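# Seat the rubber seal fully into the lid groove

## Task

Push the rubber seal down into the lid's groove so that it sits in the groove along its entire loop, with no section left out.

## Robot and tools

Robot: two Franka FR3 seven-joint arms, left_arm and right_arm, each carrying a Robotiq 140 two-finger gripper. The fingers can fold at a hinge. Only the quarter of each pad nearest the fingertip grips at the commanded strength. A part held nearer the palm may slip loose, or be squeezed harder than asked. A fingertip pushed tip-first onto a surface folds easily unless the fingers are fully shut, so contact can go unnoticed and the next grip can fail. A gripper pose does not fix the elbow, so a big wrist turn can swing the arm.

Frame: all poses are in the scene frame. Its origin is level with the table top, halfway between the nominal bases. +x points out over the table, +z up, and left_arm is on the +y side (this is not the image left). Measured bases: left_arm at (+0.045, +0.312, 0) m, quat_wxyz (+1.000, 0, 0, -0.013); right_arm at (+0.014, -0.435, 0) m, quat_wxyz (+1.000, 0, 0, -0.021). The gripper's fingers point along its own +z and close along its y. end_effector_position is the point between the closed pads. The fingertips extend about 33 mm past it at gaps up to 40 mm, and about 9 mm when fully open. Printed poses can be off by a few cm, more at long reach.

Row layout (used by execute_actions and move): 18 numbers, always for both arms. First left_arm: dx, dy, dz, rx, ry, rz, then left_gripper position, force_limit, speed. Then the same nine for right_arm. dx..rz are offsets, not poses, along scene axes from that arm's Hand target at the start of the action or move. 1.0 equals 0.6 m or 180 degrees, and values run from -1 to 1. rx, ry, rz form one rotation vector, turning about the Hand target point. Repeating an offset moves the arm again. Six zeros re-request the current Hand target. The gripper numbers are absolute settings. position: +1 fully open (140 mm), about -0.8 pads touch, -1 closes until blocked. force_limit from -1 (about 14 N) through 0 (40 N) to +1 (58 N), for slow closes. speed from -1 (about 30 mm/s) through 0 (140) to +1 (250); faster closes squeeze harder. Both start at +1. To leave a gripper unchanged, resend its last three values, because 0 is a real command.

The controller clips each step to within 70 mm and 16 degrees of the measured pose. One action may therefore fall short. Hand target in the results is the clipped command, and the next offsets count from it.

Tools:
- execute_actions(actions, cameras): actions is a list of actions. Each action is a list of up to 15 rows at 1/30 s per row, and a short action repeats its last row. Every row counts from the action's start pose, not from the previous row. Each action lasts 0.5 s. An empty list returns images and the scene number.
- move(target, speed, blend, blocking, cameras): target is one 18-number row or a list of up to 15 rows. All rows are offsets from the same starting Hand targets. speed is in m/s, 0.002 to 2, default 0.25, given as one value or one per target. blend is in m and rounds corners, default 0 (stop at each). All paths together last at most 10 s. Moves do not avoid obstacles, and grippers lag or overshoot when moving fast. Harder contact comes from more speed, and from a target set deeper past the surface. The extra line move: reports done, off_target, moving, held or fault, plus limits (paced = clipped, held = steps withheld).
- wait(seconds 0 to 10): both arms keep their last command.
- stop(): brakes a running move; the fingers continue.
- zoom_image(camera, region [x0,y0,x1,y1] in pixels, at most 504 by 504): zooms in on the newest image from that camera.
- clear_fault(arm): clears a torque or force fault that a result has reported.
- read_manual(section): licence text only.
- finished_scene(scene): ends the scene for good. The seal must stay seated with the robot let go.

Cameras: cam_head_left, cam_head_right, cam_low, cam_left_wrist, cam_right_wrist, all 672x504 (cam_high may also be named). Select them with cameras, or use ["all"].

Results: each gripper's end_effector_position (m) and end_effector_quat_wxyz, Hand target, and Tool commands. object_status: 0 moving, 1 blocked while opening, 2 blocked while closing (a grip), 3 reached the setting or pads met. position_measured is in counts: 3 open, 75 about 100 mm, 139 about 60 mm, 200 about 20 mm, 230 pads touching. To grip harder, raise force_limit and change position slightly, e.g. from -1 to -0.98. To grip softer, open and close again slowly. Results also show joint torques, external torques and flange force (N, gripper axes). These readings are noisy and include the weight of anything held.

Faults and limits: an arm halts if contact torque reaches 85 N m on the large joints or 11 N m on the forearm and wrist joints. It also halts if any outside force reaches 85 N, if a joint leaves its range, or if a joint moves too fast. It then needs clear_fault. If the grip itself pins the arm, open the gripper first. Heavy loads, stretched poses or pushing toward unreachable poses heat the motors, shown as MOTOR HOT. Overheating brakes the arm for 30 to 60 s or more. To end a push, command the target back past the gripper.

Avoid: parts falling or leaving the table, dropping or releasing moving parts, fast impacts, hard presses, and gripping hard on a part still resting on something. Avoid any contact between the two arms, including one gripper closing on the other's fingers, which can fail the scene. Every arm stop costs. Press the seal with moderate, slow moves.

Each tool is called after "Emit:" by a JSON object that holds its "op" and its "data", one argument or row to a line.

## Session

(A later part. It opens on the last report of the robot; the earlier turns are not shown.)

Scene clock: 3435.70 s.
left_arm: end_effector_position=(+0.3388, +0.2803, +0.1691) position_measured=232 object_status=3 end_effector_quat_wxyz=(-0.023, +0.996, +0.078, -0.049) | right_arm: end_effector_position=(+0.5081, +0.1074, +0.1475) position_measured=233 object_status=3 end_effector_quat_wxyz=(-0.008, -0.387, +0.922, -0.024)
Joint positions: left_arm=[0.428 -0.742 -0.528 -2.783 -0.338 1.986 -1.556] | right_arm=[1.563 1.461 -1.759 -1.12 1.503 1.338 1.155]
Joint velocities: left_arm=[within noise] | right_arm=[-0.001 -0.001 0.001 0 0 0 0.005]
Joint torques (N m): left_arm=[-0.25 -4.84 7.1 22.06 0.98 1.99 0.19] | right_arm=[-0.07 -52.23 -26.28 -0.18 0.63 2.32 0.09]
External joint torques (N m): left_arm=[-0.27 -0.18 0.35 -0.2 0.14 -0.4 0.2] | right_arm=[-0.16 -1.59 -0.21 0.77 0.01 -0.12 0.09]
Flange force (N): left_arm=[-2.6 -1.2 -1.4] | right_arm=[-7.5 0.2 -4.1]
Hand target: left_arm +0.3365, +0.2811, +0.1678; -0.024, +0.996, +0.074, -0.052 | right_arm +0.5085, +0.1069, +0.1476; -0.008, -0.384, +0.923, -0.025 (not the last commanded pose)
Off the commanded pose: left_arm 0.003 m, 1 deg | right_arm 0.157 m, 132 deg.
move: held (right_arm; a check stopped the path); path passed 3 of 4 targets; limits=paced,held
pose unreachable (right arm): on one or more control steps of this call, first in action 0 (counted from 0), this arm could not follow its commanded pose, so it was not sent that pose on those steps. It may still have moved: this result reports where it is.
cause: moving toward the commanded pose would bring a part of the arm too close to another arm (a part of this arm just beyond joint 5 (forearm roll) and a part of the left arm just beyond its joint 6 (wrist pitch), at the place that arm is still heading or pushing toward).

Emit:
{"op": "move", "data": {
  "target": [
    [-0.1,0.15,0.2,0,0,0,-1,0,0,0,0,0,0,0,0.35,-1,0,0],
    [-0.1,0.15,0.2,0,0,0,-1,0,0,-0.1,-0.2,0,0,0,0.75,-1,0,0]
  ],
  "speed": 0.7
}}

Emit:
{"op": "move", "data": {
  "target": [
    [0,0,0,0,0,0,-1,0,0,-0.2,-0.1,0.05,0,0,0.3,-1,0,0],
    [0,0,0,0,0,0,-1,0,0,-0.15,-0.3,0.05,0,0,0.3,-1,0,0]
  ],
  "speed": 0.7,
  "cameras": ["cam_head_right"]
}}

Scene clock: 3456.70 s.
left_arm: end_effector_position=(+0.2774, +0.3703, +0.2867) position_measured=232 object_status=3 end_effector_quat_wxyz=(-0.022, +0.995, +0.078, -0.052) | right_arm: end_effector_position=(+0.4488, -0.0147, +0.1478) position_measured=233 object_status=3 end_effector_quat_wxyz=(-0.017, +1.000, -0.002, +0.017)
Joint positions: left_arm=[0.465 -0.969 -0.191 -2.66 -0.088 1.609 -1.382] | right_arm=[1.996 1.409 -1.757 -1.901 1.389 1.485 -1.54]
Joint velocities: left_arm=[within noise] | right_arm=[-0.001 0.001 -0.001 -0.001 0.001 -0.001 -0.006]
Joint torques (N m): left_arm=[-0.32 -1.23 3.3 25.12 1.32 2 0.15] | right_arm=[0.29 -33.61 -32.15 4.81 1.3 2.79 -0.24]
External joint torques (N m): left_arm=[-0.35 -1.17 0.42 0.96 0.29 -0.4 0.16] | right_arm=[0.32 -1.29 0.14 0.49 0.32 0.02 -0.24]
Flange force (N): left_arm=[-4.3 -0.6 -2.9] | right_arm=[1.1 -0.9 -0.8]
Hand target: left_arm +0.2765, +0.3711, +0.2878; -0.024, +0.996, +0.074, -0.052 | right_arm +0.4485, -0.0131, +0.1476; -0.020, +1.000, +0.001, +0.017
Off the commanded pose: left_arm 0.002 m, 0 deg | right_arm 0.002 m, 0 deg.
move: done; limits=paced

Scene clock: 3460.77 s.
left_arm: end_effector_position=(+0.2774, +0.3703, +0.2867) position_measured=232 object_status=3 end_effector_quat_wxyz=(-0.022, +0.995, +0.078, -0.052) | right_arm: end_effector_position=(+0.3584, -0.1920, +0.1774) position_measured=233 object_status=3 end_effector_quat_wxyz=(-0.026, +0.891, +0.453, +0.006)
Joint positions: left_arm=[0.465 -0.969 -0.191 -2.66 -0.088 1.609 -1.382] | right_arm=[2.321 1.22 -1.963 -2.453 1.101 1.584 -2.747]
Joint velocities: left_arm=[within noise] | right_arm=[-0.001 0.001 -0.001 -0.001 0 -0.001 -0.006]
Joint torques (N m): left_arm=[-0.33 -1.23 3.26 25.14 1.31 1.99 0.18] | right_arm=[0.01 -16.23 -25.33 12.51 0.81 2.51 -0.24]
External joint torques (N m): left_arm=[-0.31 -1.07 0.45 0.87 0.28 -0.43 0.18] | right_arm=[-0.03 -0.27 -0.39 0.27 -0.28 0 -0.24]
Flange force (N): left_arm=[-4.1 -0.7 -2.8] | right_arm=[0.0 0.9 -1.8]
Hand target: left_arm +0.2765, +0.3711, +0.2878; -0.024, +0.996, +0.074, -0.052 | right_arm +0.3585, -0.1931, +0.1776; -0.025, +0.890, +0.455, +0.006
Off the commanded pose: left_arm 0.002 m, 0 deg | right_arm 0.001 m, 0 deg.
move: done; limits=paced
Images, in order (width x height): cam_head_right 672x504.

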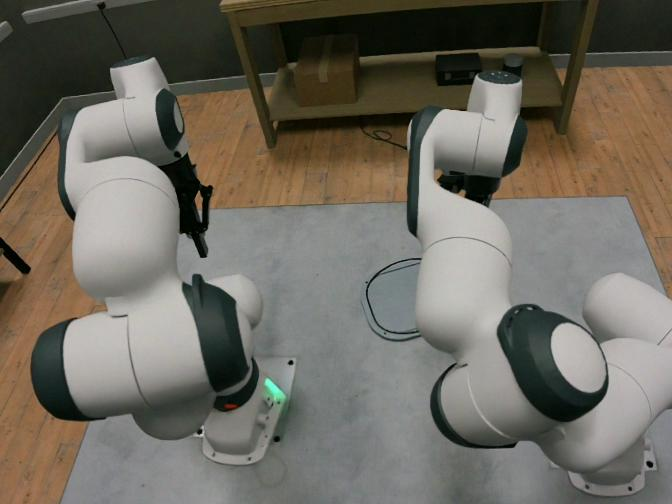

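Emit:
{"op": "move", "data": {
  "target": [
    [0,0,0,0,0,0,-1,0,0,0.05,0,0.15,0,0,-0.5,-1,0,0],
    [0,0,0,0,0,0,-1,0,0,0.05,0,0.15,0,0,-1,-1,0,0]
  ],
  "speed": 1.2
}}

Emit:
{"op": "move", "data": {
  "target": [
    [0,0,0,0,0,0,-1,0,0,0,0,0,0,0,-0.5,-1,0,0],
    [0,0,0,0,0,0,-1,0,0,0,0,0,0,0,-1,-1,0,0]
  ],
  "speed": 1.2
}}

Scene clock: 3478.13 s.
left_arm: end_effector_position=(+0.2774, +0.3703, +0.2867) position_measured=232 object_status=3 end_effector_quat_wxyz=(-0.022, +0.995, +0.078, -0.052) | right_arm: end_effector_position=(+0.3889, -0.1945, +0.2681) position_measured=233 object_status=3 end_effector_quat_wxyz=(-0.007, -0.456, +0.890, -0.025)
Joint positions: left_arm=[0.465 -0.969 -0.191 -2.66 -0.088 1.609 -1.382] | right_arm=[1.783 1.797 -2.294 -2.142 1.299 0.876 0.191]
Joint velocities: left_arm=[within noise] | right_arm=[0.001 0 0 -0.001 -0.001 0 0.005]
Joint torques (N m): left_arm=[-0.31 -1.28 3.25 25.13 1.3 2 0.17] | right_arm=[0.24 -30.89 -24.15 0.46 0.6 2.51 0.04]
External joint torques (N m): left_arm=[-0.33 -1.13 0.37 0.88 0.27 -0.42 0.18] | right_arm=[0.25 0.12 -0.15 0.78 0.2 -0.16 0.05]
Flange force (N): left_arm=[-4.2 -0.5 -2.8] | right_arm=[-2.1 0.2 -1.2]
Hand target: left_arm +0.2765, +0.3711, +0.2878; -0.024, +0.996, +0.074, -0.052 | right_arm +0.3885, -0.1931, +0.2676; -0.006, -0.455, +0.890, -0.025
Off the commanded pose: left_arm 0.002 m, 0 deg | right_arm 0.001 m, 0 deg.
joint sent to its limit (right arm) — joint 2 (shoulder), upper limit. The joint targets still meet the commanded pose.
move: done; limits=paced

Scene clock: 3484.33 s.
left_arm: end_effector_position=(+0.2774, +0.3703, +0.2867) position_measured=232 object_status=3 end_effector_quat_wxyz=(-0.022, +0.995, +0.078, -0.052) | right_arm: end_effector_position=(+0.3882, -0.1950, +0.2680) position_measured=233 object_status=3 end_effector_quat_wxyz=(-0.069, +0.821, +0.567, -0.011)
Joint positions: left_arm=[0.465 -0.969 -0.191 -2.66 -0.088 1.609 -1.382] | right_arm=[1.612 1.797 -2.33 -2.122 1.406 0.678 2.995]
Joint velocities: left_arm=[within noise] | right_arm=[0 0 0 0.001 0 -0.001 0.007]
Joint torques (N m): left_arm=[-0.3 -1.27 3.26 25.15 1.31 1.99 0.17] | right_arm=[-0.51 -32.74 -23.8 0.24 1.2 1.79 -0.09]
External joint torques (N m): left_arm=[-0.29 -1.18 0.42 0.9 0.29 -0.42 0.18] | right_arm=[-0.49 -0.33 -0.65 1.22 0.37 -0.35 -0.08]
Flange force (N): left_arm=[-4.4 -0.6 -2.8] | right_arm=[2.9 2.5 -4.6]
Hand target: left_arm +0.2765, +0.3711, +0.2878; -0.024, +0.996, +0.074, -0.052 | right_arm +0.3885, -0.1931, +0.2676; -0.026, +0.889, +0.458, +0.006
Off the commanded pose: left_arm 0.002 m, 0 deg | right_arm 0.002 m, 16 deg; orientation clipped.
joint sent to its limit (right arm) — joint 2 (shoulder), upper limit; joint 7 (wrist roll), upper limit. The joint targets are off in orientation, not in position.
move: off_target (right_arm); limits=paced

Emit:
{"op": "move", "data": {
  "target": [
    [0,0,0,0,0,0,-1,0,0,0,0,0,0,0,-0.3,-1,0,0]
  ],
  "speed": 0.6,
  "cameras": ["cam_head_right"]
}}

Scene clock: 3489.50 s.
left_arm: end_effector_position=(+0.2774, +0.3703, +0.2867) position_measured=232 object_status=3 end_effector_quat_wxyz=(-0.022, +0.995, +0.078, -0.052) | right_arm: end_effector_position=(+0.3881, -0.1952, +0.2680) position_measured=233 object_status=3 end_effector_quat_wxyz=(-0.142, +0.828, +0.542, -0.033)
Joint positions: left_arm=[0.465 -0.969 -0.191 -2.66 -0.088 1.609 -1.382] | right_arm=[1.459 1.797 -2.339 -2.061 1.482 0.503 2.997]
Joint velocities: left_arm=[within noise] | right_arm=[0 -0.001 -0.001 0 0 -0.004 -0.001]
Joint torques (N m): left_arm=[-0.32 -1.29 3.29 25.13 1.31 2.01 0.16] | right_arm=[-0.45 -34.76 -23.34 -1.05 1.21 1.28 0.02]
External joint torques (N m): left_arm=[-0.32 -1.23 0.47 0.96 0.28 -0.39 0.17] | right_arm=[-0.41 -0.62 -0.65 1.07 0.33 -0.39 0.05]
Flange force (N): left_arm=[-4.5 -0.7 -2.9] | right_arm=[3.1 1.7 -5.1]
Hand target: left_arm +0.2765, +0.3711, +0.2878; -0.024, +0.996, +0.074, -0.052 | right_arm +0.3885, -0.1931, +0.2676; -0.115, +0.898, +0.425, -0.021
Off the commanded pose: left_arm 0.002 m, 0 deg | right_arm 0.002 m, 67 deg; orientation clipped.
joint sent to its limit (right arm) — joint 2 (shoulder), upper limit; joint 6 (wrist pitch), lower limit; joint 7 (wrist roll), upper limit. The joint targets are off in orientation, not in position.
move: off_target (right_arm); limits=paced
Images, in order (width x height): cam_head_right 672x504.

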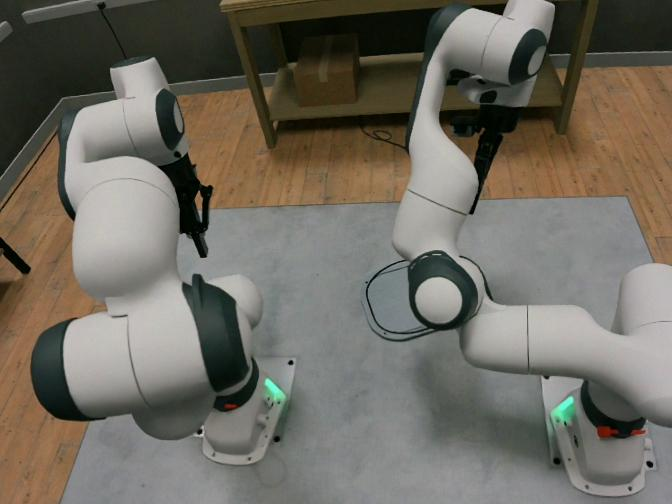

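Emit:
{"op": "move", "data": {
  "target": [
    [0,0,0,0,0,0,-1,0,0,-0.15,0,0,0,0,0.5,-1,0,0],
    [0,0,0,0,0,0,-1,0,0,-0.28,0,-0.05,0,0,1,-1,0,0]
  ],
  "speed": 1.2
}}

Emit:
{"op": "move", "data": {
  "target": [
    [0,0,0,0,0,0,-1,0,0,0,0,0,0,0,0.4,-1,0,0]
  ],
  "speed": 1.2,
  "cameras": ["cam_head_right"]
}}

Scene clock: 3505.37 s.
left_arm: end_effector_position=(+0.2774, +0.3703, +0.2867) position_measured=232 object_status=3 end_effector_quat_wxyz=(-0.022, +0.995, +0.078, -0.052) | right_arm: end_effector_position=(+0.2202, -0.1921, +0.2372) position_measured=233 object_status=3 end_effector_quat_wxyz=(+0.022, -0.423, +0.899, -0.114)
Joint positions: left_arm=[0.465 -0.969 -0.191 -2.66 -0.088 1.609 -1.382] | right_arm=[2.793 1.567 -2.162 -2.552 0.854 1.378 0.755]
Joint velocities: left_arm=[within noise] | right_arm=[0 -0.001 0.001 0 0 0 -0.006]
Joint torques (N m): left_arm=[-0.33 -1.3 3.28 25.13 1.31 1.99 0.16] | right_arm=[0.18 -18.74 -22.67 9.88 -0.24 2.82 -0.34]
External joint torques (N m): left_arm=[-0.36 -1.23 0.43 0.9 0.28 -0.42 0.17] | right_arm=[0.21 -0.94 -0.59 0.36 -0.35 0.05 -0.32]
Flange force (N): left_arm=[-4.7 -0.5 -2.8] | right_arm=[-0.4 -2.0 -3.1]
Hand target: left_arm +0.2765, +0.3711, +0.2878; -0.024, +0.996, +0.074, -0.052 | right_arm +0.2205, -0.1931, +0.2376; +0.021, -0.425, +0.898, -0.115
Off the commanded pose: left_arm 0.002 m, 0 deg | right_arm 0.001 m, 0 deg.
move: done; limits=paced

Scene clock: 3508.63 s.
left_arm: end_effector_position=(+0.2774, +0.3703, +0.2867) position_measured=232 object_status=3 end_effector_quat_wxyz=(-0.022, +0.995, +0.078, -0.052) | right_arm: end_effector_position=(+0.2203, -0.1943, +0.2374) position_measured=233 object_status=3 end_effector_quat_wxyz=(-0.083, +0.870, -0.479, +0.081)
Joint positions: left_arm=[0.465 -0.969 -0.191 -2.66 -0.088 1.609 -1.382] | right_arm=[2.837 1.769 -2.287 -2.768 1.027 1.36 -0.578]
Joint velocities: left_arm=[within noise] | right_arm=[-0.001 -0.001 0.001 0 0 0 -0.005]
Joint torques (N m): left_arm=[-0.28 -1.29 3.23 25.17 1.3 1.99 0.16] | right_arm=[0.19 -17.7 -18.06 10.66 1.23 3.2 -0.24]
External joint torques (N m): left_arm=[-0.27 -1.13 0.39 0.91 0.28 -0.42 0.16] | right_arm=[0.23 -0.95 -0.41 0.27 0.31 0.04 -0.22]
Flange force (N): left_arm=[-4.2 -0.6 -2.9] | right_arm=[1.0 -2.6 -1.5]
Hand target: left_arm +0.2765, +0.3711, +0.2878; -0.024, +0.996, +0.074, -0.052 | right_arm +0.2205, -0.1931, +0.2376; -0.085, +0.871, -0.476, +0.080
Off the commanded pose: left_arm 0.002 m, 0 deg | right_arm 0.001 m, 0 deg.
joint sent to its limit (right arm) — joint 1 (waist), upper limit. The joint targets still meet the commanded pose.
move: done; limits=paced
Images, in order (width x height): cam_head_right 672x504.

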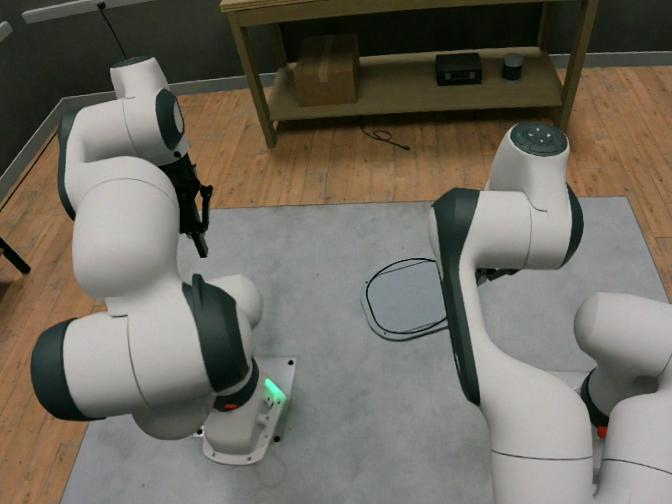

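Emit:
{"op": "move", "data": {
  "target": [
    [0,0,0,0,0,0,-1,0,0,0.3,0.12,0.0,0,0,0.0,-1,0,0],
    [0,0,0,0,0,0,-1,0,0,0.3,0.12,0.0,0,0,0.4,-1,0,0]
  ],
  "speed": 0.7
}}

Emit:
{"op": "move", "data": {
  "target": [
    [0,0,0,0,0,0,-1,0,0,0,0,0,0,0,0.4,-1,0,0]
  ],
  "speed": 0.7
}}

Emit:
{"op": "move", "data": {
  "target": [
    [0,0,0,0,0,0,-1,0,0,0,0,0,0,0,0.3,-1,0,0]
  ],
  "speed": 0.7,
  "cameras": ["cam_head_right"]
}}

Scene clock: 3521.50 s.
left_arm: end_effector_position=(+0.2774, +0.3703, +0.2867) position_measured=232 object_status=3 end_effector_quat_wxyz=(-0.022, +0.995, +0.078, -0.052) | right_arm: end_effector_position=(+0.4002, -0.1200, +0.2377) position_measured=233 object_status=3 end_effector_quat_wxyz=(-0.117, +0.985, +0.125, +0.014)
Joint positions: left_arm=[0.465 -0.969 -0.191 -2.66 -0.088 1.609 -1.382] | right_arm=[2.351 0.865 -1.996 -2.283 1.023 1.74 -1.92]
Joint velocities: left_arm=[within noise] | right_arm=[0 0 0 0 -0.001 0 -0.006]
Joint torques (N m): left_arm=[-0.29 -1.26 3.26 25.13 1.31 2 0.15] | right_arm=[0 -11.06 -21.83 18.68 1.15 2.51 -0.35]
External joint torques (N m): left_arm=[-0.3 -1.14 0.41 0.93 0.28 -0.4 0.16] | right_arm=[-0.17 -0.17 -0.27 0.35 -0.22 0.01 -0.33]
Flange force (N): left_arm=[-4.2 -0.6 -2.9] | right_arm=[1.3 0.6 -1.1]
Hand target: left_arm +0.2765, +0.3711, +0.2878; -0.024, +0.996, +0.074, -0.052 | right_arm +0.4005, -0.1211, +0.2376; -0.116, +0.985, +0.127, +0.015
Off the commanded pose: left_arm 0.002 m, 0 deg | right_arm 0.001 m, 0 deg.
move: done; limits=paced

Scene clock: 3524.17 s.
left_arm: end_effector_position=(+0.2774, +0.3703, +0.2867) position_measured=232 object_status=3 end_effector_quat_wxyz=(-0.022, +0.995, +0.078, -0.052) | right_arm: end_effector_position=(+0.3998, -0.1207, +0.2377) position_measured=233 object_status=3 end_effector_quat_wxyz=(-0.103, +0.724, +0.679, -0.057)
Joint positions: left_arm=[0.465 -0.969 -0.191 -2.66 -0.088 1.609 -1.382] | right_arm=[2.268 0.23 -1.731 -2.03 0.404 1.798 -2.736]
Joint velocities: left_arm=[within noise] | right_arm=[-0.002 0 0.001 -0.001 0.001 0 -0.008]
Joint torques (N m): left_arm=[-0.31 -1.28 3.29 25.16 1.3 1.99 0.19] | right_arm=[0.34 -3.62 -6.8 24.64 0.76 2.06 -0.25]
External joint torques (N m): left_arm=[-0.33 -1.09 0.43 0.86 0.27 -0.43 0.19] | right_arm=[0.26 -0.42 0.35 0.92 -0.39 0.05 -0.22]
Flange force (N): left_arm=[-4.2 -0.7 -2.8] | right_arm=[0.0 0.0 0.0]
Hand target: left_arm +0.2765, +0.3711, +0.2878; -0.024, +0.996, +0.074, -0.052 | right_arm +0.4005, -0.1211, +0.2376; -0.102, +0.722, +0.682, -0.056
Off the commanded pose: left_arm 0.002 m, 0 deg | right_arm 0.001 m, 0 deg.
move: done; limits=paced

Scene clock: 3526.10 s.
left_arm: end_effector_position=(+0.2774, +0.3703, +0.2867) position_measured=232 object_status=3 end_effector_quat_wxyz=(-0.022, +0.995, +0.078, -0.052) | right_arm: end_effector_position=(+0.4001, -0.1201, +0.2379) position_measured=233 object_status=3 end_effector_quat_wxyz=(-0.066, +0.337, +0.934, -0.095)
Joint positions: left_arm=[0.465 -0.969 -0.191 -2.66 -0.088 1.609 -1.382] | right_arm=[2.509 -0.499 -1.59 -1.898 -0.428 1.654 -2.997]
Joint velocities: left_arm=[within noise] | right_arm=[-0.001 0 -0.001 0 -0.001 -0.004 -0.005]
Joint torques (N m): left_arm=[-0.29 -1.27 3.22 25.11 1.31 2 0.16] | right_arm=[0.28 15.02 16.44 22.22 0.76 1.62 -0.31]
External joint torques (N m): left_arm=[-0.29 -1.1 0.41 0.8 0.29 -0.42 0.17] | right_arm=[0.31 0.05 1.13 0.97 -0.37 -0.32 -0.29]
Flange force (N): left_arm=[-4.3 -0.6 -2.6] | right_arm=[-0.2 -0.6 -3.6]
Hand target: left_arm +0.2765, +0.3711, +0.2878; -0.024, +0.996, +0.074, -0.052 | right_arm +0.4005, -0.1211, +0.2376; -0.066, +0.334, +0.935, -0.096
Off the commanded pose: left_arm 0.002 m, 0 deg | right_arm 0.001 m, 0 deg.
joint sent to its limit (right arm) — joint 7 (wrist roll), lower limit. The joint targets still meet the commanded pose.
move: done; limits=paced
Images, in order (width x height): cam_head_right 672x504.

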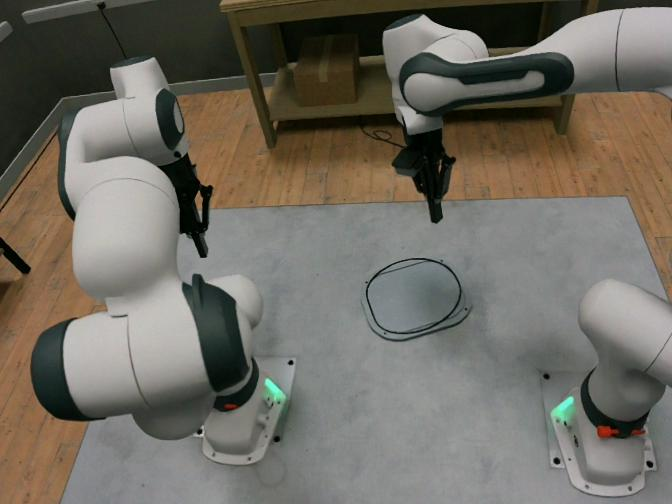

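Emit:
{"op": "move", "data": {
  "target": [
    [0,0,0,0,0,0,-1,0,0,-0.1,-0.1,0.0,0,0,-0.4,-1,0,0],
    [0,0,0,0,0,0,-1,0,0,-0.15,-0.1,-0.1,0,0,-0.7,-1,0,0]
  ],
  "speed": 0.7,
  "cameras": ["cam_head_right"]
}}

Scene clock: 3536.73 s.
left_arm: end_effector_position=(+0.2774, +0.3703, +0.2867) position_measured=232 object_status=3 end_effector_quat_wxyz=(-0.022, +0.995, +0.078, -0.052) | right_arm: end_effector_position=(+0.3107, -0.1812, +0.1786) position_measured=233 object_status=3 end_effector_quat_wxyz=(-0.115, +0.985, +0.131, +0.016)
Joint positions: left_arm=[0.465 -0.969 -0.191 -2.66 -0.088 1.609 -1.382] | right_arm=[0.904 -0.575 -0.282 -2.775 0.053 2.355 -1.256]
Joint velocities: left_arm=[within noise] | right_arm=[-0.001 0.001 0.001 0 0 -0.001 0.007]
Joint torques (N m): left_arm=[-0.29 -1.26 3.28 25.18 1.31 1.99 0.15] | right_arm=[-0.51 -10.41 4.16 24.11 1.01 3.04 0.1]
External joint torques (N m): left_arm=[-0.28 -1.13 0.43 0.93 0.28 -0.42 0.16] | right_arm=[-0.57 0.81 1.18 0.46 0.37 0.1 0.12]
Flange force (N): left_arm=[-4.2 -0.6 -2.9] | right_arm=[2.3 -2.8 1.0]
Hand target: left_arm +0.2765, +0.3711, +0.2878; -0.024, +0.996, +0.074, -0.052 | right_arm +0.3105, -0.1811, +0.1776; -0.116, +0.985, +0.127, +0.015
Off the commanded pose: left_arm 0.002 m, 0 deg | right_arm 0.001 m, 0 deg.
move: done; limits=paced
Images, in order (width x height): cam_head_right 672x504.

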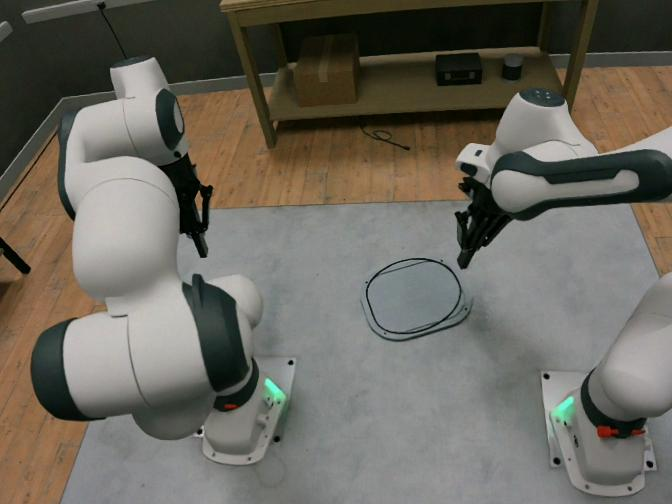

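Emit:
{"op": "move", "data": {
  "target": [
    [0,0,0,0,0,0,-1,0,0,0,0,0,-0.074,0,0,-1,0,0]
  ]
}}

Emit:
{"op": "move", "data": {
  "target": [
    [0,0,0,0,0,0,-1,0,0,-0.11,0.17,-0.16,0,0,-0.5,-1,0,0]
  ],
  "speed": 0.4,
  "cameras": ["cam_right_wrist"]
}}

Scene clock: 3544.07 s.
left_arm: end_effector_position=(+0.2774, +0.3703, +0.2867) position_measured=232 object_status=3 end_effector_quat_wxyz=(-0.022, +0.995, +0.078, -0.052) | right_arm: end_effector_position=(+0.3107, -0.1804, +0.1782) position_measured=233 object_status=3 end_effector_quat_wxyz=(-0.002, +0.991, +0.131, +0.002)
Joint positions: left_arm=[0.465 -0.969 -0.191 -2.66 -0.088 1.609 -1.382] | right_arm=[0.829 -0.434 -0.079 -2.629 -0.039 2.201 -1.094]
Joint velocities: left_arm=[within noise] | right_arm=[0.002 0.001 0 0 0 0 0.006]
Joint torques (N m): left_arm=[-0.35 -1.31 3.27 25.17 1.29 2.01 0.16] | right_arm=[-0.49 -15.5 1.59 25.05 0.65 2.42 0.06]
External joint torques (N m): left_arm=[-0.36 -1.21 0.41 0.95 0.27 -0.4 0.17] | right_arm=[-0.46 0.6 1.19 1.38 -0.03 -0.26 0.06]
Flange force (N): left_arm=[-4.4 -0.5 -2.9] | right_arm=[4.4 -3.6 -2.1]
Hand target: left_arm +0.2765, +0.3711, +0.2878; -0.024, +0.996, +0.074, -0.052 | right_arm +0.3105, -0.1811, +0.1776; -0.001, +0.992, +0.128, +0.000
Off the commanded pose: left_arm 0.002 m, 0 deg | right_arm 0.001 m, 0 deg.
move: done

Scene clock: 3548.03 s.
left_arm: end_effector_position=(+0.2774, +0.3703, +0.2867) position_measured=232 object_status=3 end_effector_quat_wxyz=(-0.022, +0.995, +0.078, -0.052) | right_arm: end_effector_position=(+0.2447, -0.0784, +0.0822) position_measured=233 object_status=3 end_effector_quat_wxyz=(-0.002, +0.792, -0.610, +0.000)
Joint positions: left_arm=[0.465 -0.969 -0.191 -2.66 -0.088 1.609 -1.382] | right_arm=[0.425 -0.167 0.63 -2.63 0.162 2.492 0.619]
Joint velocities: left_arm=[within noise] | right_arm=[0.002 -0.002 -0.001 0.001 -0.001 0 0.006]
Joint torques (N m): left_arm=[-0.29 -1.23 3.23 25.15 1.32 2 0.17] | right_arm=[-0.45 -16.93 -1.79 21.59 0.1 2.28 0.12]
External joint torques (N m): left_arm=[-0.27 -1.06 0.36 0.91 0.3 -0.41 0.18] | right_arm=[-0.44 0.7 0.86 1.17 -0.36 -0.28 0.13]
Flange force (N): left_arm=[-3.9 -0.6 -2.9] | right_arm=[-6.2 -5.7 2.1]
Hand target: left_arm +0.2765, +0.3711, +0.2878; -0.024, +0.996, +0.074, -0.052 | right_arm +0.2445, -0.0791, +0.0816; +0.000, +0.792, -0.611, +0.001
Off the commanded pose: left_arm 0.002 m, 0 deg | right_arm 0.001 m, 0 deg.
move: done; limits=paced
Images, in order (width x height): cam_right_wrist 672x504.

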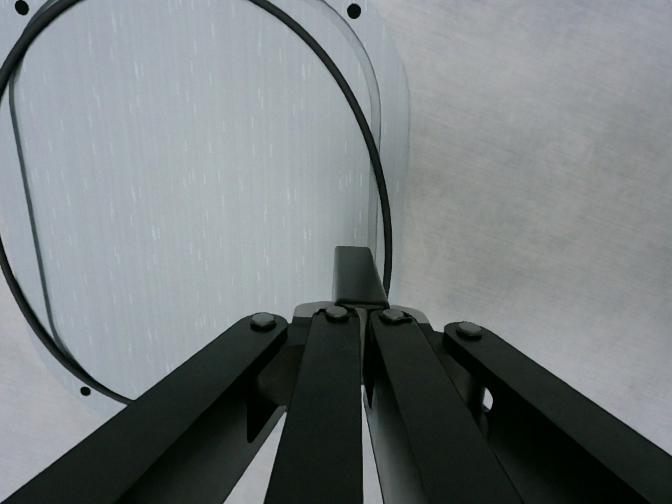

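Emit:
{"op": "move", "data": {
  "target": [
    [0,0,0,0,0,0,-1,0,0,-0.0325,0.007,-0.043,0,0,0,-1,0,0],
    [0,0,0,0,0,0,-1,0,0,-0.0325,0.007,-0.061,0,0,0,-1,0,0],
    [0,0,0,0,0,0,-1,0,0,-0.0058,0.007,-0.065,0,0,0,-1,0,0],
    [0,0,0,0,0,0,-1,0,0,-0.0058,0.007,-0.043,0,0,0,-1,0,0],
    [0,0,0,0,0,0,-1,0,0,-0.0258,-0.018,-0.043,0,0,0,-1,0,0],
    [0,0,0,0,0,0,-1,0,0,-0.0258,-0.018,-0.061,0,0,0,-1,0,0],
    [0,0,0,0,0,0,-1,0,0,0.0008,-0.018,-0.065,0,0,0,-1,0,0],
    [0,0,0,0,0,0,-1,0,0,0.0008,-0.018,-0.043,0,0,0,-1,0,0],
    [0,0,0,0,0,0,-1,0,0,-0.0192,-0.043,-0.043,0,0,0,-1,0,0],
    [0,0,0,0,0,0,-1,0,0,-0.0192,-0.043,-0.061,0,0,0,-1,0,0],
    [0,0,0,0,0,0,-1,0,0,0.0075,-0.043,-0.065,0,0,0,-1,0,0],
    [0,0,0,0,0,0,-1,0,0,0.0075,-0.02,-0.02,0,0,0,-1,0,0]
  ],
  "speed": [0.2,0.08,0.05,0.15,0.25,0.08,0.05,0.15,0.25,0.08,0.05,0.15],
  "cameras": ["cam_right_wrist"]
}}

Emit:
{"op": "zoom_image", "data": {
  "camera": "cam_right_wrist",
  "region": [200, 0, 450, 250]
}}

Scene clock: 3566.87 s.
left_arm: end_effector_position=(+0.2774, +0.3703, +0.2867) position_measured=232 object_status=3 end_effector_quat_wxyz=(-0.022, +0.995, +0.078, -0.052) | right_arm: end_effector_position=(+0.2495, -0.0912, +0.0690) position_measured=233 object_status=3 end_effector_quat_wxyz=(-0.001, +0.791, -0.611, +0.001)
Joint positions: left_arm=[0.465 -0.969 -0.191 -2.66 -0.088 1.609 -1.382] | right_arm=[0.407 -0.151 0.626 -2.66 0.15 2.534 0.608]
Joint velocities: left_arm=[within noise] | right_arm=[0 -0.001 0.001 -0.001 0.001 -0.005 0.001]
Joint torques (N m): left_arm=[-0.28 -1.3 3.26 25.15 1.29 2.02 0.15] | right_arm=[0.13 -18.35 -2.2 20.83 0.75 2.29 -0.28]
External joint torques (N m): left_arm=[-0.27 -1.18 0.44 0.93 0.27 -0.39 0.16] | right_arm=[0.12 -0.68 0.12 1.08 0.32 -0.24 -0.28]
Flange force (N): left_arm=[-4.3 -0.6 -2.8] | right_arm=[0.4 0.4 -4.7]
Hand target: left_arm +0.2765, +0.3711, +0.2878; -0.024, +0.996, +0.074, -0.052 | right_arm +0.2490, -0.0911, +0.0696; +0.000, +0.792, -0.611, +0.001
Off the commanded pose: left_arm 0.002 m, 0 deg | right_arm 0.001 m, 0 deg.
move: done
Images, in order (width x height): cam_right_wrist 672x504.

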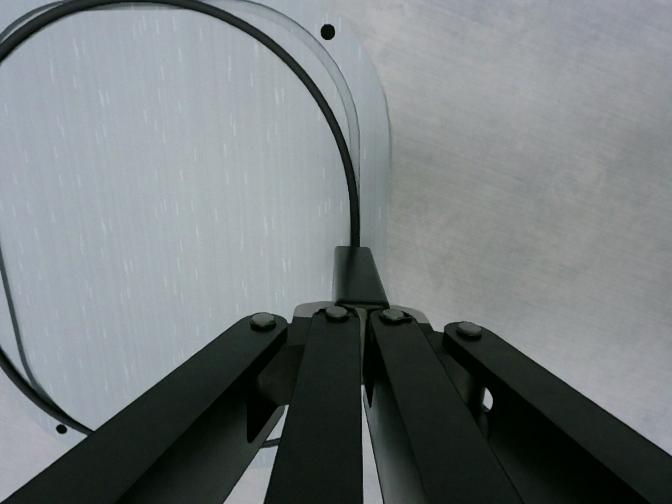

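Scaled by 2.016 from the camera's 672x504 image, which has a finer 960x720 frame.

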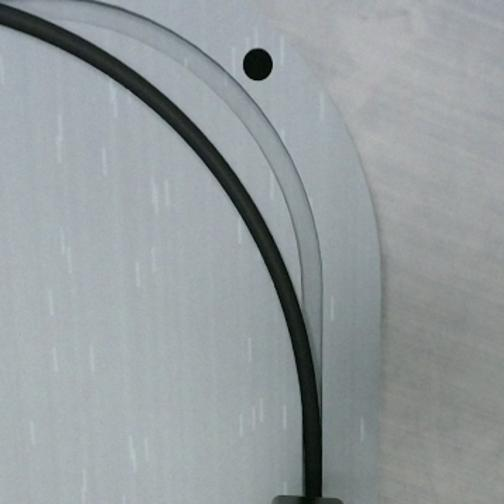

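Emit:
{"op": "move", "data": {
  "target": [
    [0,0,0,0,0,0,-1,0,0,0.0242,-0.0665,-0.021,0,0,0,-1,0,0],
    [0,0,0,0,0,0,-1,0,0,0.0242,-0.0665,-0.041,0,0,0,-1,0,0],
    [0,0,0,0,0,0,-1,0,0,0.0075,-0.0698,-0.046,0,0,0,-1,0,0],
    [0,0,0,0,0,0,-1,0,0,0.0075,-0.0698,-0.021,0,0,0,-1,0,0],
    [0,0,0,0,0,0,-1,0,0,0.0317,-0.0832,-0.021,0,0,0.03,-1,0,0],
    [0,0,0,0,0,0,-1,0,0,0.0317,-0.0832,-0.041,0,0,0.03,-1,0,0],
    [0,0,0,0,0,0,-1,0,0,0.0133,-0.0898,-0.046,0,0,0.03,-1,0,0],
    [0,0,0,0,0,0,-1,0,0,0.0133,-0.0898,-0.021,0,0,0.03,-1,0,0],
    [0,0,0,0,0,0,-1,0,0,0.01,-0.05,0,0,0,0.03,-1,0,0]
  ],
  "speed": [0.25,0.08,0.05,0.15,0.25,0.08,0.05,0.15,0.2],
  "cameras": ["cam_right_wrist"]
}}

Emit:
{"op": "zoom_image", "data": {
  "camera": "cam_right_wrist",
  "region": [200, 0, 450, 250]
}}

Scene clock: 3588.10 s.
left_arm: end_effector_position=(+0.2774, +0.3703, +0.2867) position_measured=232 object_status=3 end_effector_quat_wxyz=(-0.022, +0.995, +0.078, -0.052) | right_arm: end_effector_position=(+0.2553, -0.1204, +0.0702) position_measured=233 object_status=3 end_effector_quat_wxyz=(-0.002, +0.820, -0.572, +0.000)
Joint positions: left_arm=[0.465 -0.969 -0.191 -2.66 -0.088 1.609 -1.382] | right_arm=[0.46 -0.212 0.526 -2.725 0.186 2.537 0.429]
Joint velocities: left_arm=[within noise] | right_arm=[-0.001 0 -0.001 -0.001 0 -0.001 0.006]
Joint torques (N m): left_arm=[-0.31 -1.25 3.23 25.12 1.31 1.99 0.18] | right_arm=[-0.5 -16.39 -1.8 20.98 0.11 2.36 0.04]
External joint torques (N m): left_arm=[-0.3 -1.07 0.39 0.83 0.29 -0.43 0.19] | right_arm=[-0.46 0.68 0.93 1.26 -0.32 -0.2 0.04]
Flange force (N): left_arm=[-4.1 -0.6 -2.7] | right_arm=[-4.8 -6.5 2.1]
Hand target: left_arm +0.2765, +0.3711, +0.2878; -0.024, +0.996, +0.074, -0.052 | right_arm +0.2550, -0.1211, +0.0696; +0.000, +0.820, -0.573, +0.001
Off the commanded pose: left_arm 0.002 m, 0 deg | right_arm 0.001 m, 0 deg.
move: done
Images, in order (width x height): cam_right_wrist 672x504.

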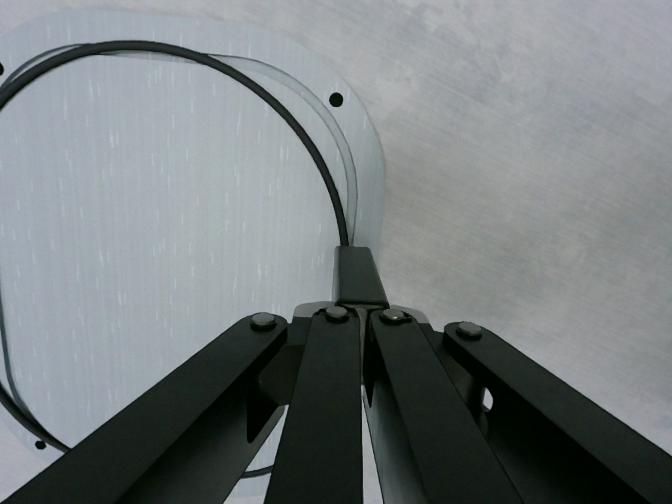

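Scaled by 2.016 from the camera's 672x504 image, which has a finer 960x720 frame.

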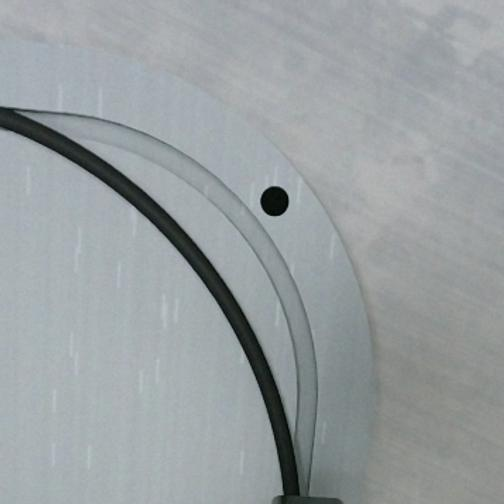

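Emit:
{"op": "move", "data": {
  "target": [
    [0,0,0,0,0,0,-1,0,0,0.0592,-0.0773,0.01,0,0,0.18,-0.45,0,0],
    [0,0,0,0,0,0,-1,0,0,0.0592,-0.0773,-0.0415,0,0,0.18,-1,-0.5,-0.7],
    [0,0,0,0,0,0,-1,0,0,0.048,-0.0945,-0.0415,0,0,0.18,-1,-0.5,-0.7]
  ],
  "speed": [0.3,0.08,0.04],
  "cameras": ["cam_right_wrist","cam_head_right"]
}}

Emit:
{"op": "zoom_image", "data": {
  "camera": "cam_head_right",
  "region": [350, 240, 490, 360]
}}

Scene clock: 3603.43 s.
left_arm: end_effector_position=(+0.2774, +0.3703, +0.2867) position_measured=232 object_status=3 end_effector_quat_wxyz=(-0.022, +0.995, +0.078, -0.052) | right_arm: end_effector_position=(+0.2852, -0.1768, +0.0455) position_measured=226 object_status=2 end_effector_quat_wxyz=(-0.001, +0.947, -0.323, +0.002)
Joint positions: left_arm=[0.465 -0.969 -0.191 -2.66 -0.088 1.609 -1.382] | right_arm=[0.598 -0.179 0.222 -2.806 0.076 2.634 -0.205]
Joint velocities: left_arm=[within noise] | right_arm=[0.002 -0.002 -0.001 -0.001 0.001 0.001 -0.007]
Joint torques (N m): left_arm=[-0.27 -1.23 3.25 25.13 1.3 2.01 0.15] | right_arm=[-0.04 -19.68 -0.92 17.57 0.6 2.26 -0.27]
External joint torques (N m): left_arm=[-0.28 -1.24 0.39 0.99 0.27 -0.39 0.16] | right_arm=[-0.06 -0.35 0.08 -0.81 0.23 -0.35 -0.27]
Flange force (N): left_arm=[-4.4 -0.5 -3.0] | right_arm=[-0.2 3.9 -2.4]
Hand target: left_arm +0.2765, +0.3711, +0.2878; -0.024, +0.996, +0.074, -0.052 | right_arm +0.2838, -0.1778, +0.0447; +0.000, +0.947, -0.322, +0.000
Off the commanded pose: left_arm 0.002 m, 0 deg | right_arm 0.002 m, 0 deg.
move: done
Images, in order (width x height): cam_head_right 672x504, cam_right_wrist 672x504.

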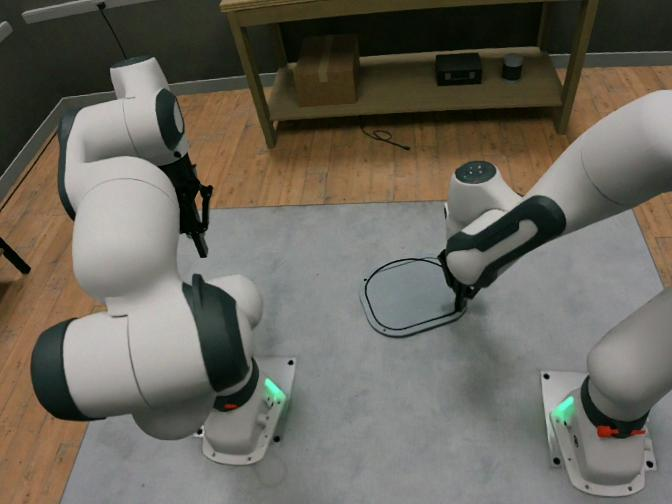

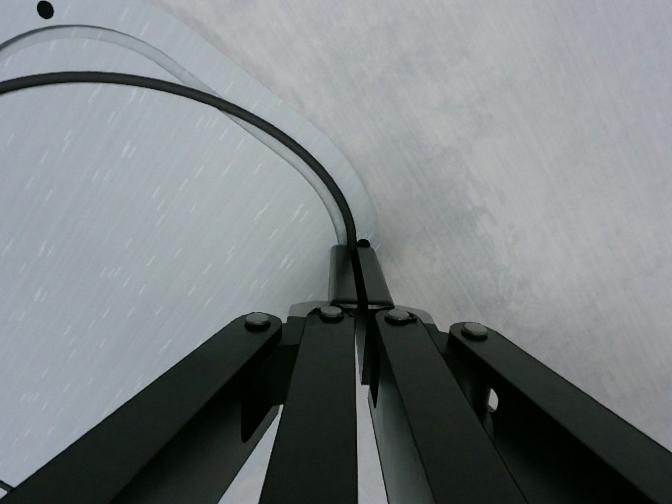

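Scaled by 3.600 from the camera's 672x504 image, which has a finer 960x720 frame.

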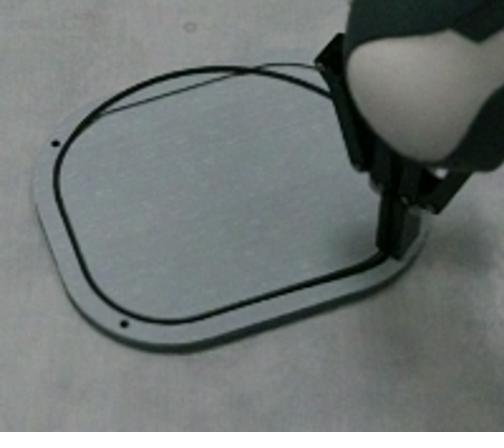

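Emit:
{"op": "move", "data": {
  "target": [
    [0,0,0,0,0,0,-1,0,0,0.002,0.0035,0,0,0,0,-1,-0.5,-0.7],
    [0,0,0,0,0,0,-1,0,0,0.002,0.0035,-0.007,0,0,0,-0.6,-0.5,-0.9],
    [0,0,0,0,0,0,-1,0,0,0.002,0.0035,0.025,0,0,0,-1,0,0],
    [0,0,0,0,0,0,-1,0,0,-0.002,-0.004,0.025,0,0,0,-1,0,0],
    [0,0,0,0,0,0,-1,0,0,-0.002,-0.004,0,0,0,0,-1,0,0],
    [0,0,0,0,0,0,-1,0,0,0.006,0.0085,-0.0055,0,0,0,-1,0,0],
    [0,0,0,0,0,0,-1,0,0,0.006,0.0085,0.03,0,0,0,-1,0,0],
    [0,0,0,0,0,0,-1,0,0,-0.015,0.04,0.04,0,0,-0.05,-1,0,0]
  ],
  "speed": [0.04,0.04,0.1,0.1,0.08,0.04,0.1,0.2],
  "cameras": ["cam_right_wrist"]
}}

Emit:
{"op": "zoom_image", "data": {
  "camera": "cam_right_wrist",
  "region": [200, 0, 450, 250]
}}

Scene clock: 3620.30 s.
left_arm: end_effector_position=(+0.2774, +0.3703, +0.2867) position_measured=232 object_status=3 end_effector_quat_wxyz=(-0.022, +0.995, +0.078, -0.052) | right_arm: end_effector_position=(+0.2746, -0.1539, +0.0680) position_measured=233 object_status=3 end_effector_quat_wxyz=(+0.000, +0.920, -0.392, +0.001)
Joint positions: left_arm=[0.465 -0.969 -0.191 -2.66 -0.088 1.609 -1.382] | right_arm=[0.586 -0.225 0.3 -2.765 0.116 2.549 -0.025]
Joint velocities: left_arm=[within noise] | right_arm=[0.001 -0.001 0.001 0 0 0.001 0.007]
Joint torques (N m): left_arm=[-0.3 -1.28 3.23 25.15 1.3 1.99 0.19] | right_arm=[-0.42 -19.31 -0.64 20.93 0.46 2.34 0.05]
External joint torques (N m): left_arm=[-0.32 -1.25 0.36 0.96 0.28 -0.42 0.2] | right_arm=[-0.42 -0.78 1.07 1.29 0.04 -0.26 0.05]
Flange force (N): left_arm=[-4.6 -0.5 -2.9] | right_arm=[-1.5 -2.2 -3.3]
Hand target: left_arm +0.2765, +0.3711, +0.2878; -0.024, +0.996, +0.074, -0.052 | right_arm +0.2748, -0.1538, +0.0687; +0.000, +0.919, -0.395, +0.001
Off the commanded pose: left_arm 0.002 m, 0 deg | right_arm 0.001 m, 0 deg.
move: done
Images, in order (width x height): cam_right_wrist 672x504.

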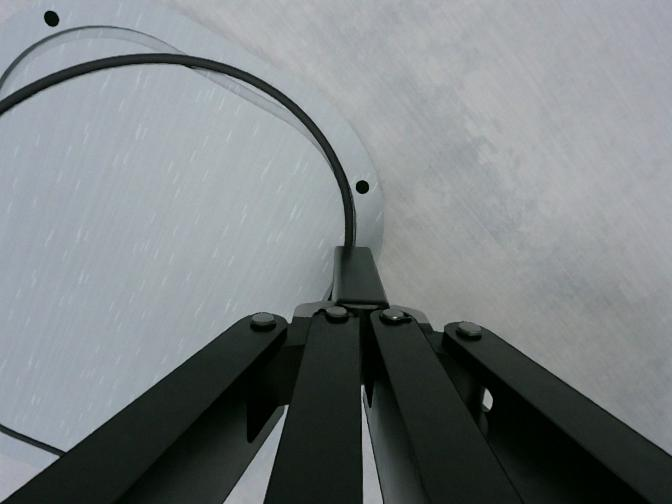

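Scaled by 2.016 from the camera's 672x504 image, which has a finer 960x720 frame.

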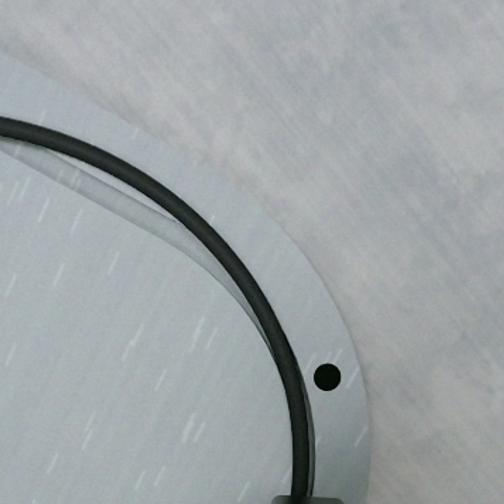

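Emit:
{"op": "move", "data": {
  "target": [
    [0,0,0,0,0,0,-1,0,0,0.0237,-0.0287,-0.02,0,0,-0.02,-1,0,0],
    [0,0,0,0,0,0,-1,0,0,0.0237,-0.0287,-0.0455,0,0,-0.02,-1,0,0],
    [0,0,0,0,0,0,-1,0,0,0.0237,-0.0287,-0.02,0,0,-0.02,-1,0,0],
    [0,0,0,0,0,0,-1,0,0,0.0495,-0.052,-0.02,0,0,0.145,-1,0,0],
    [0,0,0,0,0,0,-1,0,0,0.0495,-0.052,-0.0395,0,0,0.145,-1,0,0],
    [0,0,0,0,0,0,-1,0,0,0.057,-0.031,-0.0465,0,0,0.145,-1,0,0],
    [0,0,0,0,0,0,-1,0,0,0.057,-0.031,-0.02,0,0,0.145,-1,0,0],
    [0,0,0,0,0,0,-1,0,0,0.0737,-0.0587,-0.02,0,0,0.24,-1,0,0],
    [0,0,0,0,0,0,-1,0,0,0.0737,-0.0587,-0.0395,0,0,0.24,-1,0,0],
    [0,0,0,0,0,0,-1,0,0,0.077,-0.0353,-0.0465,0,0,0.24,-1,0,0],
    [0,0,0,0,0,0,-1,0,0,0.077,-0.0353,-0.01,0,0,0.24,-1,0,0]
  ],
  "speed": [0.25,0.08,0.15,0.3,0.08,0.04,0.15,0.3,0.08,0.04,0.15],
  "cameras": ["cam_right_wrist"]
}}

Emit:
{"op": "zoom_image", "data": {
  "camera": "cam_right_wrist",
  "region": [200, 0, 450, 250]
}}

Scene clock: 3645.00 s.
left_arm: end_effector_position=(+0.2774, +0.3703, +0.2867) position_measured=232 object_status=3 end_effector_quat_wxyz=(-0.022, +0.995, +0.078, -0.052) | right_arm: end_effector_position=(+0.3223, -0.1756, +0.0623) position_measured=233 object_status=3 end_effector_quat_wxyz=(-0.001, +1.000, -0.027, +0.002)
Joint positions: left_arm=[0.465 -0.969 -0.191 -2.66 -0.088 1.609 -1.382] | right_arm=[0.726 -0.145 0.016 -2.71 0.002 2.568 -0.818]
Joint velocities: left_arm=[within noise] | right_arm=[0 0 -0.001 0.001 0 -0.004 0]
Joint torques (N m): left_arm=[-0.32 -1.27 3.22 25.17 1.3 2 0.17] | right_arm=[0.21 -23.27 0.93 20.4 0.79 2.33 0.11]
External joint torques (N m): left_arm=[-0.31 -1.11 0.42 0.92 0.28 -0.42 0.18] | right_arm=[0.14 -1.05 1.06 0.93 0.36 -0.34 0.11]
Flange force (N): left_arm=[-4.2 -0.6 -2.9] | right_arm=[-1.3 -1.6 -4.5]
Hand target: left_arm +0.2765, +0.3711, +0.2878; -0.024, +0.996, +0.074, -0.052 | right_arm +0.3210, -0.1750, +0.0627; -0.001, +1.000, -0.029, +0.000
Off the commanded pose: left_arm 0.002 m, 0 deg | right_arm 0.002 m, 0 deg.
move: done
Images, in order (width x height): cam_right_wrist 672x504.

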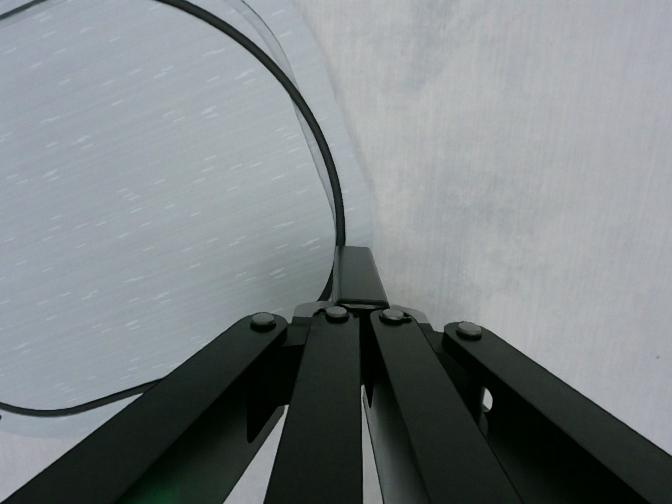

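Scaled by 2.016 from the camera's 672x504 image, which has a finer 960x720 frame.

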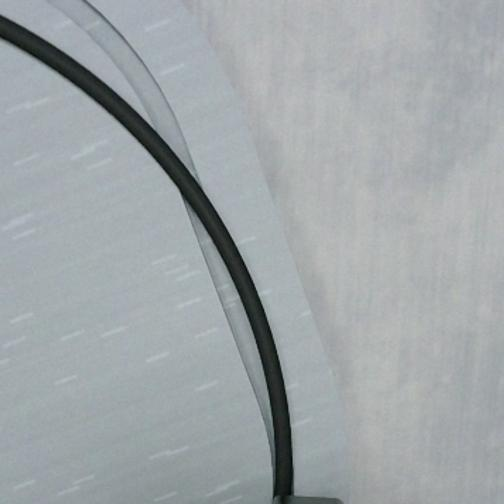

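Emit:
{"op": "move", "data": {
  "target": [
    [0,0,0,0,0,0,-1,0,0,0.0183,-0.0083,-0.01,0,0,0.07,-1,0,0],
    [0,0,0,0,0,0,-1,0,0,0.0183,-0.0083,-0.03,0,0,0.07,-1,0,0],
    [0,0,0,0,0,0,-1,0,0,0.0183,0.0117,-0.037,0,0,0.07,-1,0,0],
    [0,0,0,0,0,0,-1,0,0,0.0183,0.0117,-0.01,0,0,0.07,-1,0,0],
    [0,0,0,0,0,0,-1,0,0,0.04,-0.0033,-0.01,0,0,0.08,-1,0,0],
    [0,0,0,0,0,0,-1,0,0,0.04,-0.0033,-0.03,0,0,0.08,-1,0,0],
    [0,0,0,0,0,0,-1,0,0,0.04,0.0167,-0.0375,0,0,0.08,-1,0,0],
    [0,0,0,0,0,0,-1,0,0,0.04,0.0167,-0.01,0,0,0.08,-1,0,0],
    [0,0,0,0,0,0,-1,0,0,0.065,0.0033,-0.01,0,0,0.1,-1,0,0],
    [0,0,0,0,0,0,-1,0,0,0.065,0.0033,-0.031,0,0,0.1,-1,0,0],
    [0,0,0,0,0,0,-1,0,0,0.065,0.0195,-0.038,0,0,0.1,-1,0,0],
    [0,0,0,0,0,0,-1,0,0,0.045,0.01,0.01,0,0,0.1,-1,0,0]
  ],
  "speed": [0.25,0.08,0.04,0.15,0.3,0.08,0.04,0.15,0.3,0.08,0.04,0.15],
  "cameras": ["cam_right_wrist"]
}}

Emit:
{"op": "zoom_image", "data": {
  "camera": "cam_right_wrist",
  "region": [200, 0, 450, 250]
}}

Scene clock: 3667.73 s.
left_arm: end_effector_position=(+0.2774, +0.3703, +0.2867) position_measured=232 object_status=3 end_effector_quat_wxyz=(-0.022, +0.995, +0.078, -0.052) | right_arm: end_effector_position=(+0.3492, -0.1682, +0.0687) position_measured=233 object_status=3 end_effector_quat_wxyz=(-0.002, +0.992, +0.128, +0.001)
Joint positions: left_arm=[0.465 -0.969 -0.191 -2.66 -0.088 1.609 -1.382] | right_arm=[0.753 -0.093 -0.042 -2.628 -0.002 2.539 -1.156]
Joint velocities: left_arm=[within noise] | right_arm=[0 0 0 0 -0.002 -0.005 0.004]
Joint torques (N m): left_arm=[-0.33 -1.3 3.28 25.15 1.29 1.99 0.19] | right_arm=[-0.07 -25.74 1.16 20.42 0.15 2.39 0.02]
External joint torques (N m): left_arm=[-0.35 -1.16 0.41 0.88 0.26 -0.43 0.2] | right_arm=[-0.06 -1.2 1.17 0.53 -0.33 -0.29 0.02]
Flange force (N): left_arm=[-4.4 -0.6 -2.8] | right_arm=[-1.9 -0.7 -4.3]
Hand target: left_arm +0.2765, +0.3711, +0.2878; -0.024, +0.996, +0.074, -0.052 | right_arm +0.3480, -0.1690, +0.0687; -0.001, +0.992, +0.128, +0.000
Off the commanded pose: left_arm 0.002 m, 0 deg | right_arm 0.001 m, 0 deg.
move: done
Images, in order (width x height): cam_right_wrist 672x504.

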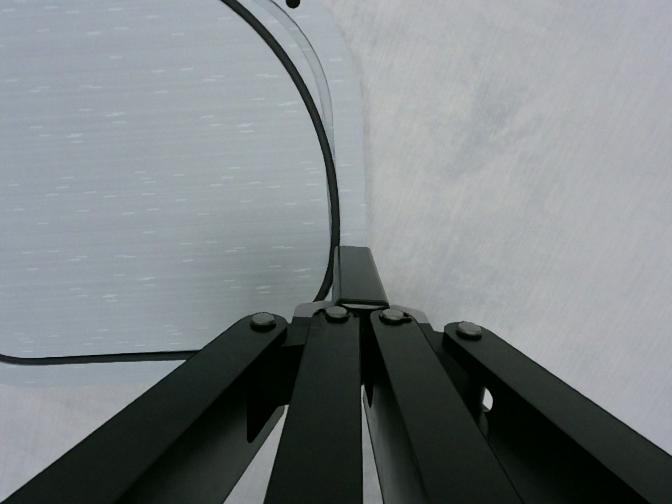

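Scaled by 2.016 from the camera's 672x504 image, which has a finer 960x720 frame.

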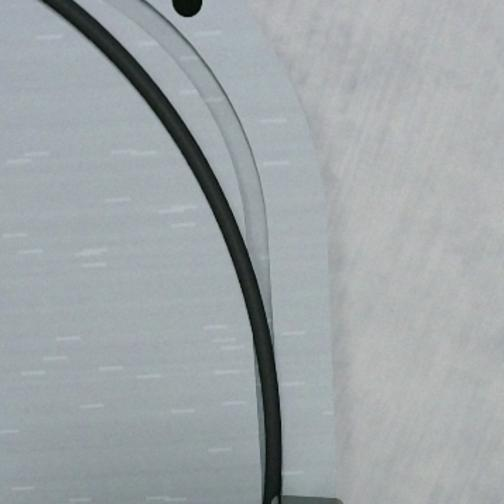

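Emit:
{"op": "move", "data": {
  "target": [
    [0,0,0,0,0,0,-1,0,0,0.125,0.0783,0.01,0,0,0.19,-0.45,0,0],
    [0,0,0,0,0,0,-1,0,0,0.125,0.0783,-0.0458,0,0,0.19,-1,-0.5,-0.7],
    [0,0,0,0,0,0,-1,0,0,0.1325,0.0558,-0.0458,0,0,0.19,-1,-0.5,-0.7]
  ],
  "speed": [0.3,0.08,0.04],
  "cameras": ["cam_right_wrist","cam_head_right"]
}}

Emit:
{"op": "zoom_image", "data": {
  "camera": "cam_head_right",
  "region": [350, 240, 490, 360]
}}

Scene clock: 3678.80 s.
left_arm: end_effector_position=(+0.2774, +0.3703, +0.2867) position_measured=232 object_status=3 end_effector_quat_wxyz=(-0.022, +0.995, +0.078, -0.052) | right_arm: end_effector_position=(+0.4273, -0.1334, +0.0421) position_measured=226 object_status=2 end_effector_quat_wxyz=(+0.000, +0.910, +0.414, +0.001)
Joint positions: left_arm=[0.465 -0.969 -0.191 -2.66 -0.088 1.609 -1.382] | right_arm=[0.69 0.178 -0.018 -2.358 0.005 2.538 -1.798]
Joint velocities: left_arm=[within noise] | right_arm=[0 0 0.001 0 0 0 -0.006]
Joint torques (N m): left_arm=[-0.28 -1.28 3.25 25.13 1.31 2 0.14] | right_arm=[-1.45 -34.25 0.04 19.51 0.6 2.61 -0.25]
External joint torques (N m): left_arm=[-0.32 -1.23 0.36 0.95 0.28 -0.4 0.15] | right_arm=[-1.4 -0.44 0.01 -0.38 0.08 -0.05 -0.25]
Flange force (N): left_arm=[-4.5 -0.4 -2.9] | right_arm=[-2.7 1.7 -1.0]
Hand target: left_arm +0.2765, +0.3711, +0.2878; -0.024, +0.996, +0.074, -0.052 | right_arm +0.4275, -0.1355, +0.0412; -0.001, +0.910, +0.414, +0.000
Off the commanded pose: left_arm 0.002 m, 0 deg | right_arm 0.002 m, 0 deg.
move: done
Images, in order (width x height): cam_head_right 672x504, cam_right_wrist 672x504.

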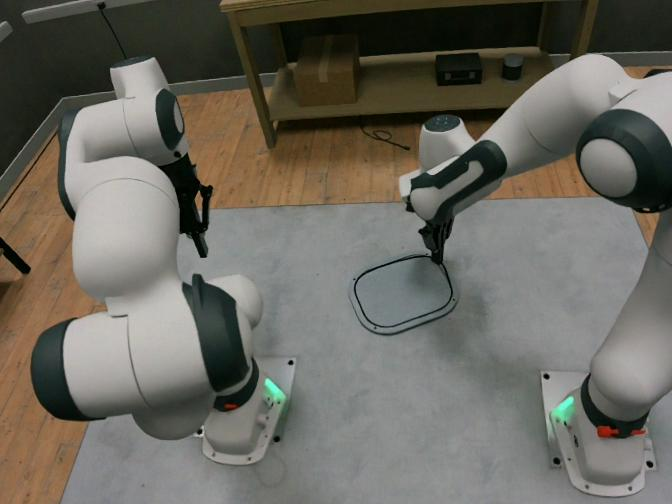

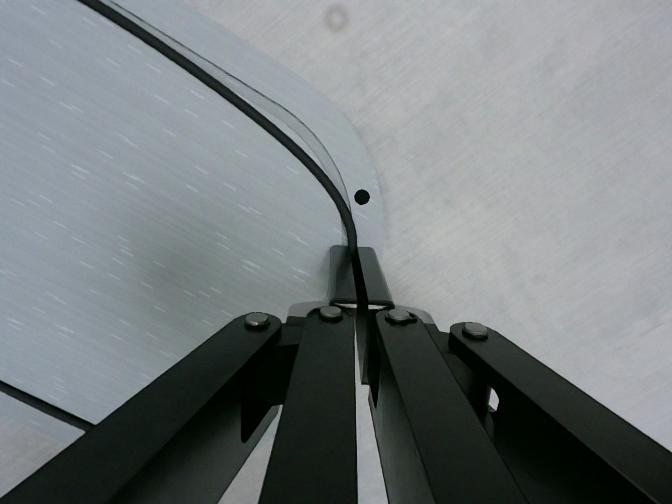

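Scaled by 3.600 from the camera's 672x504 image, which has a finer 960x720 frame.

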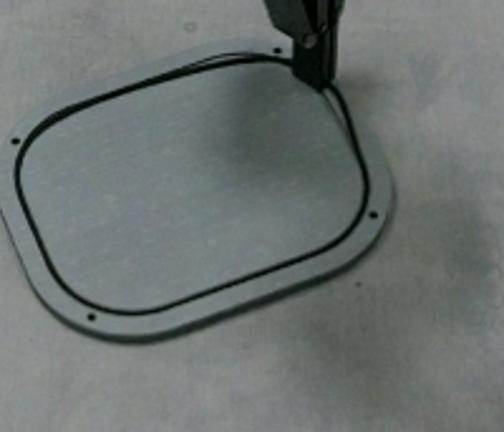

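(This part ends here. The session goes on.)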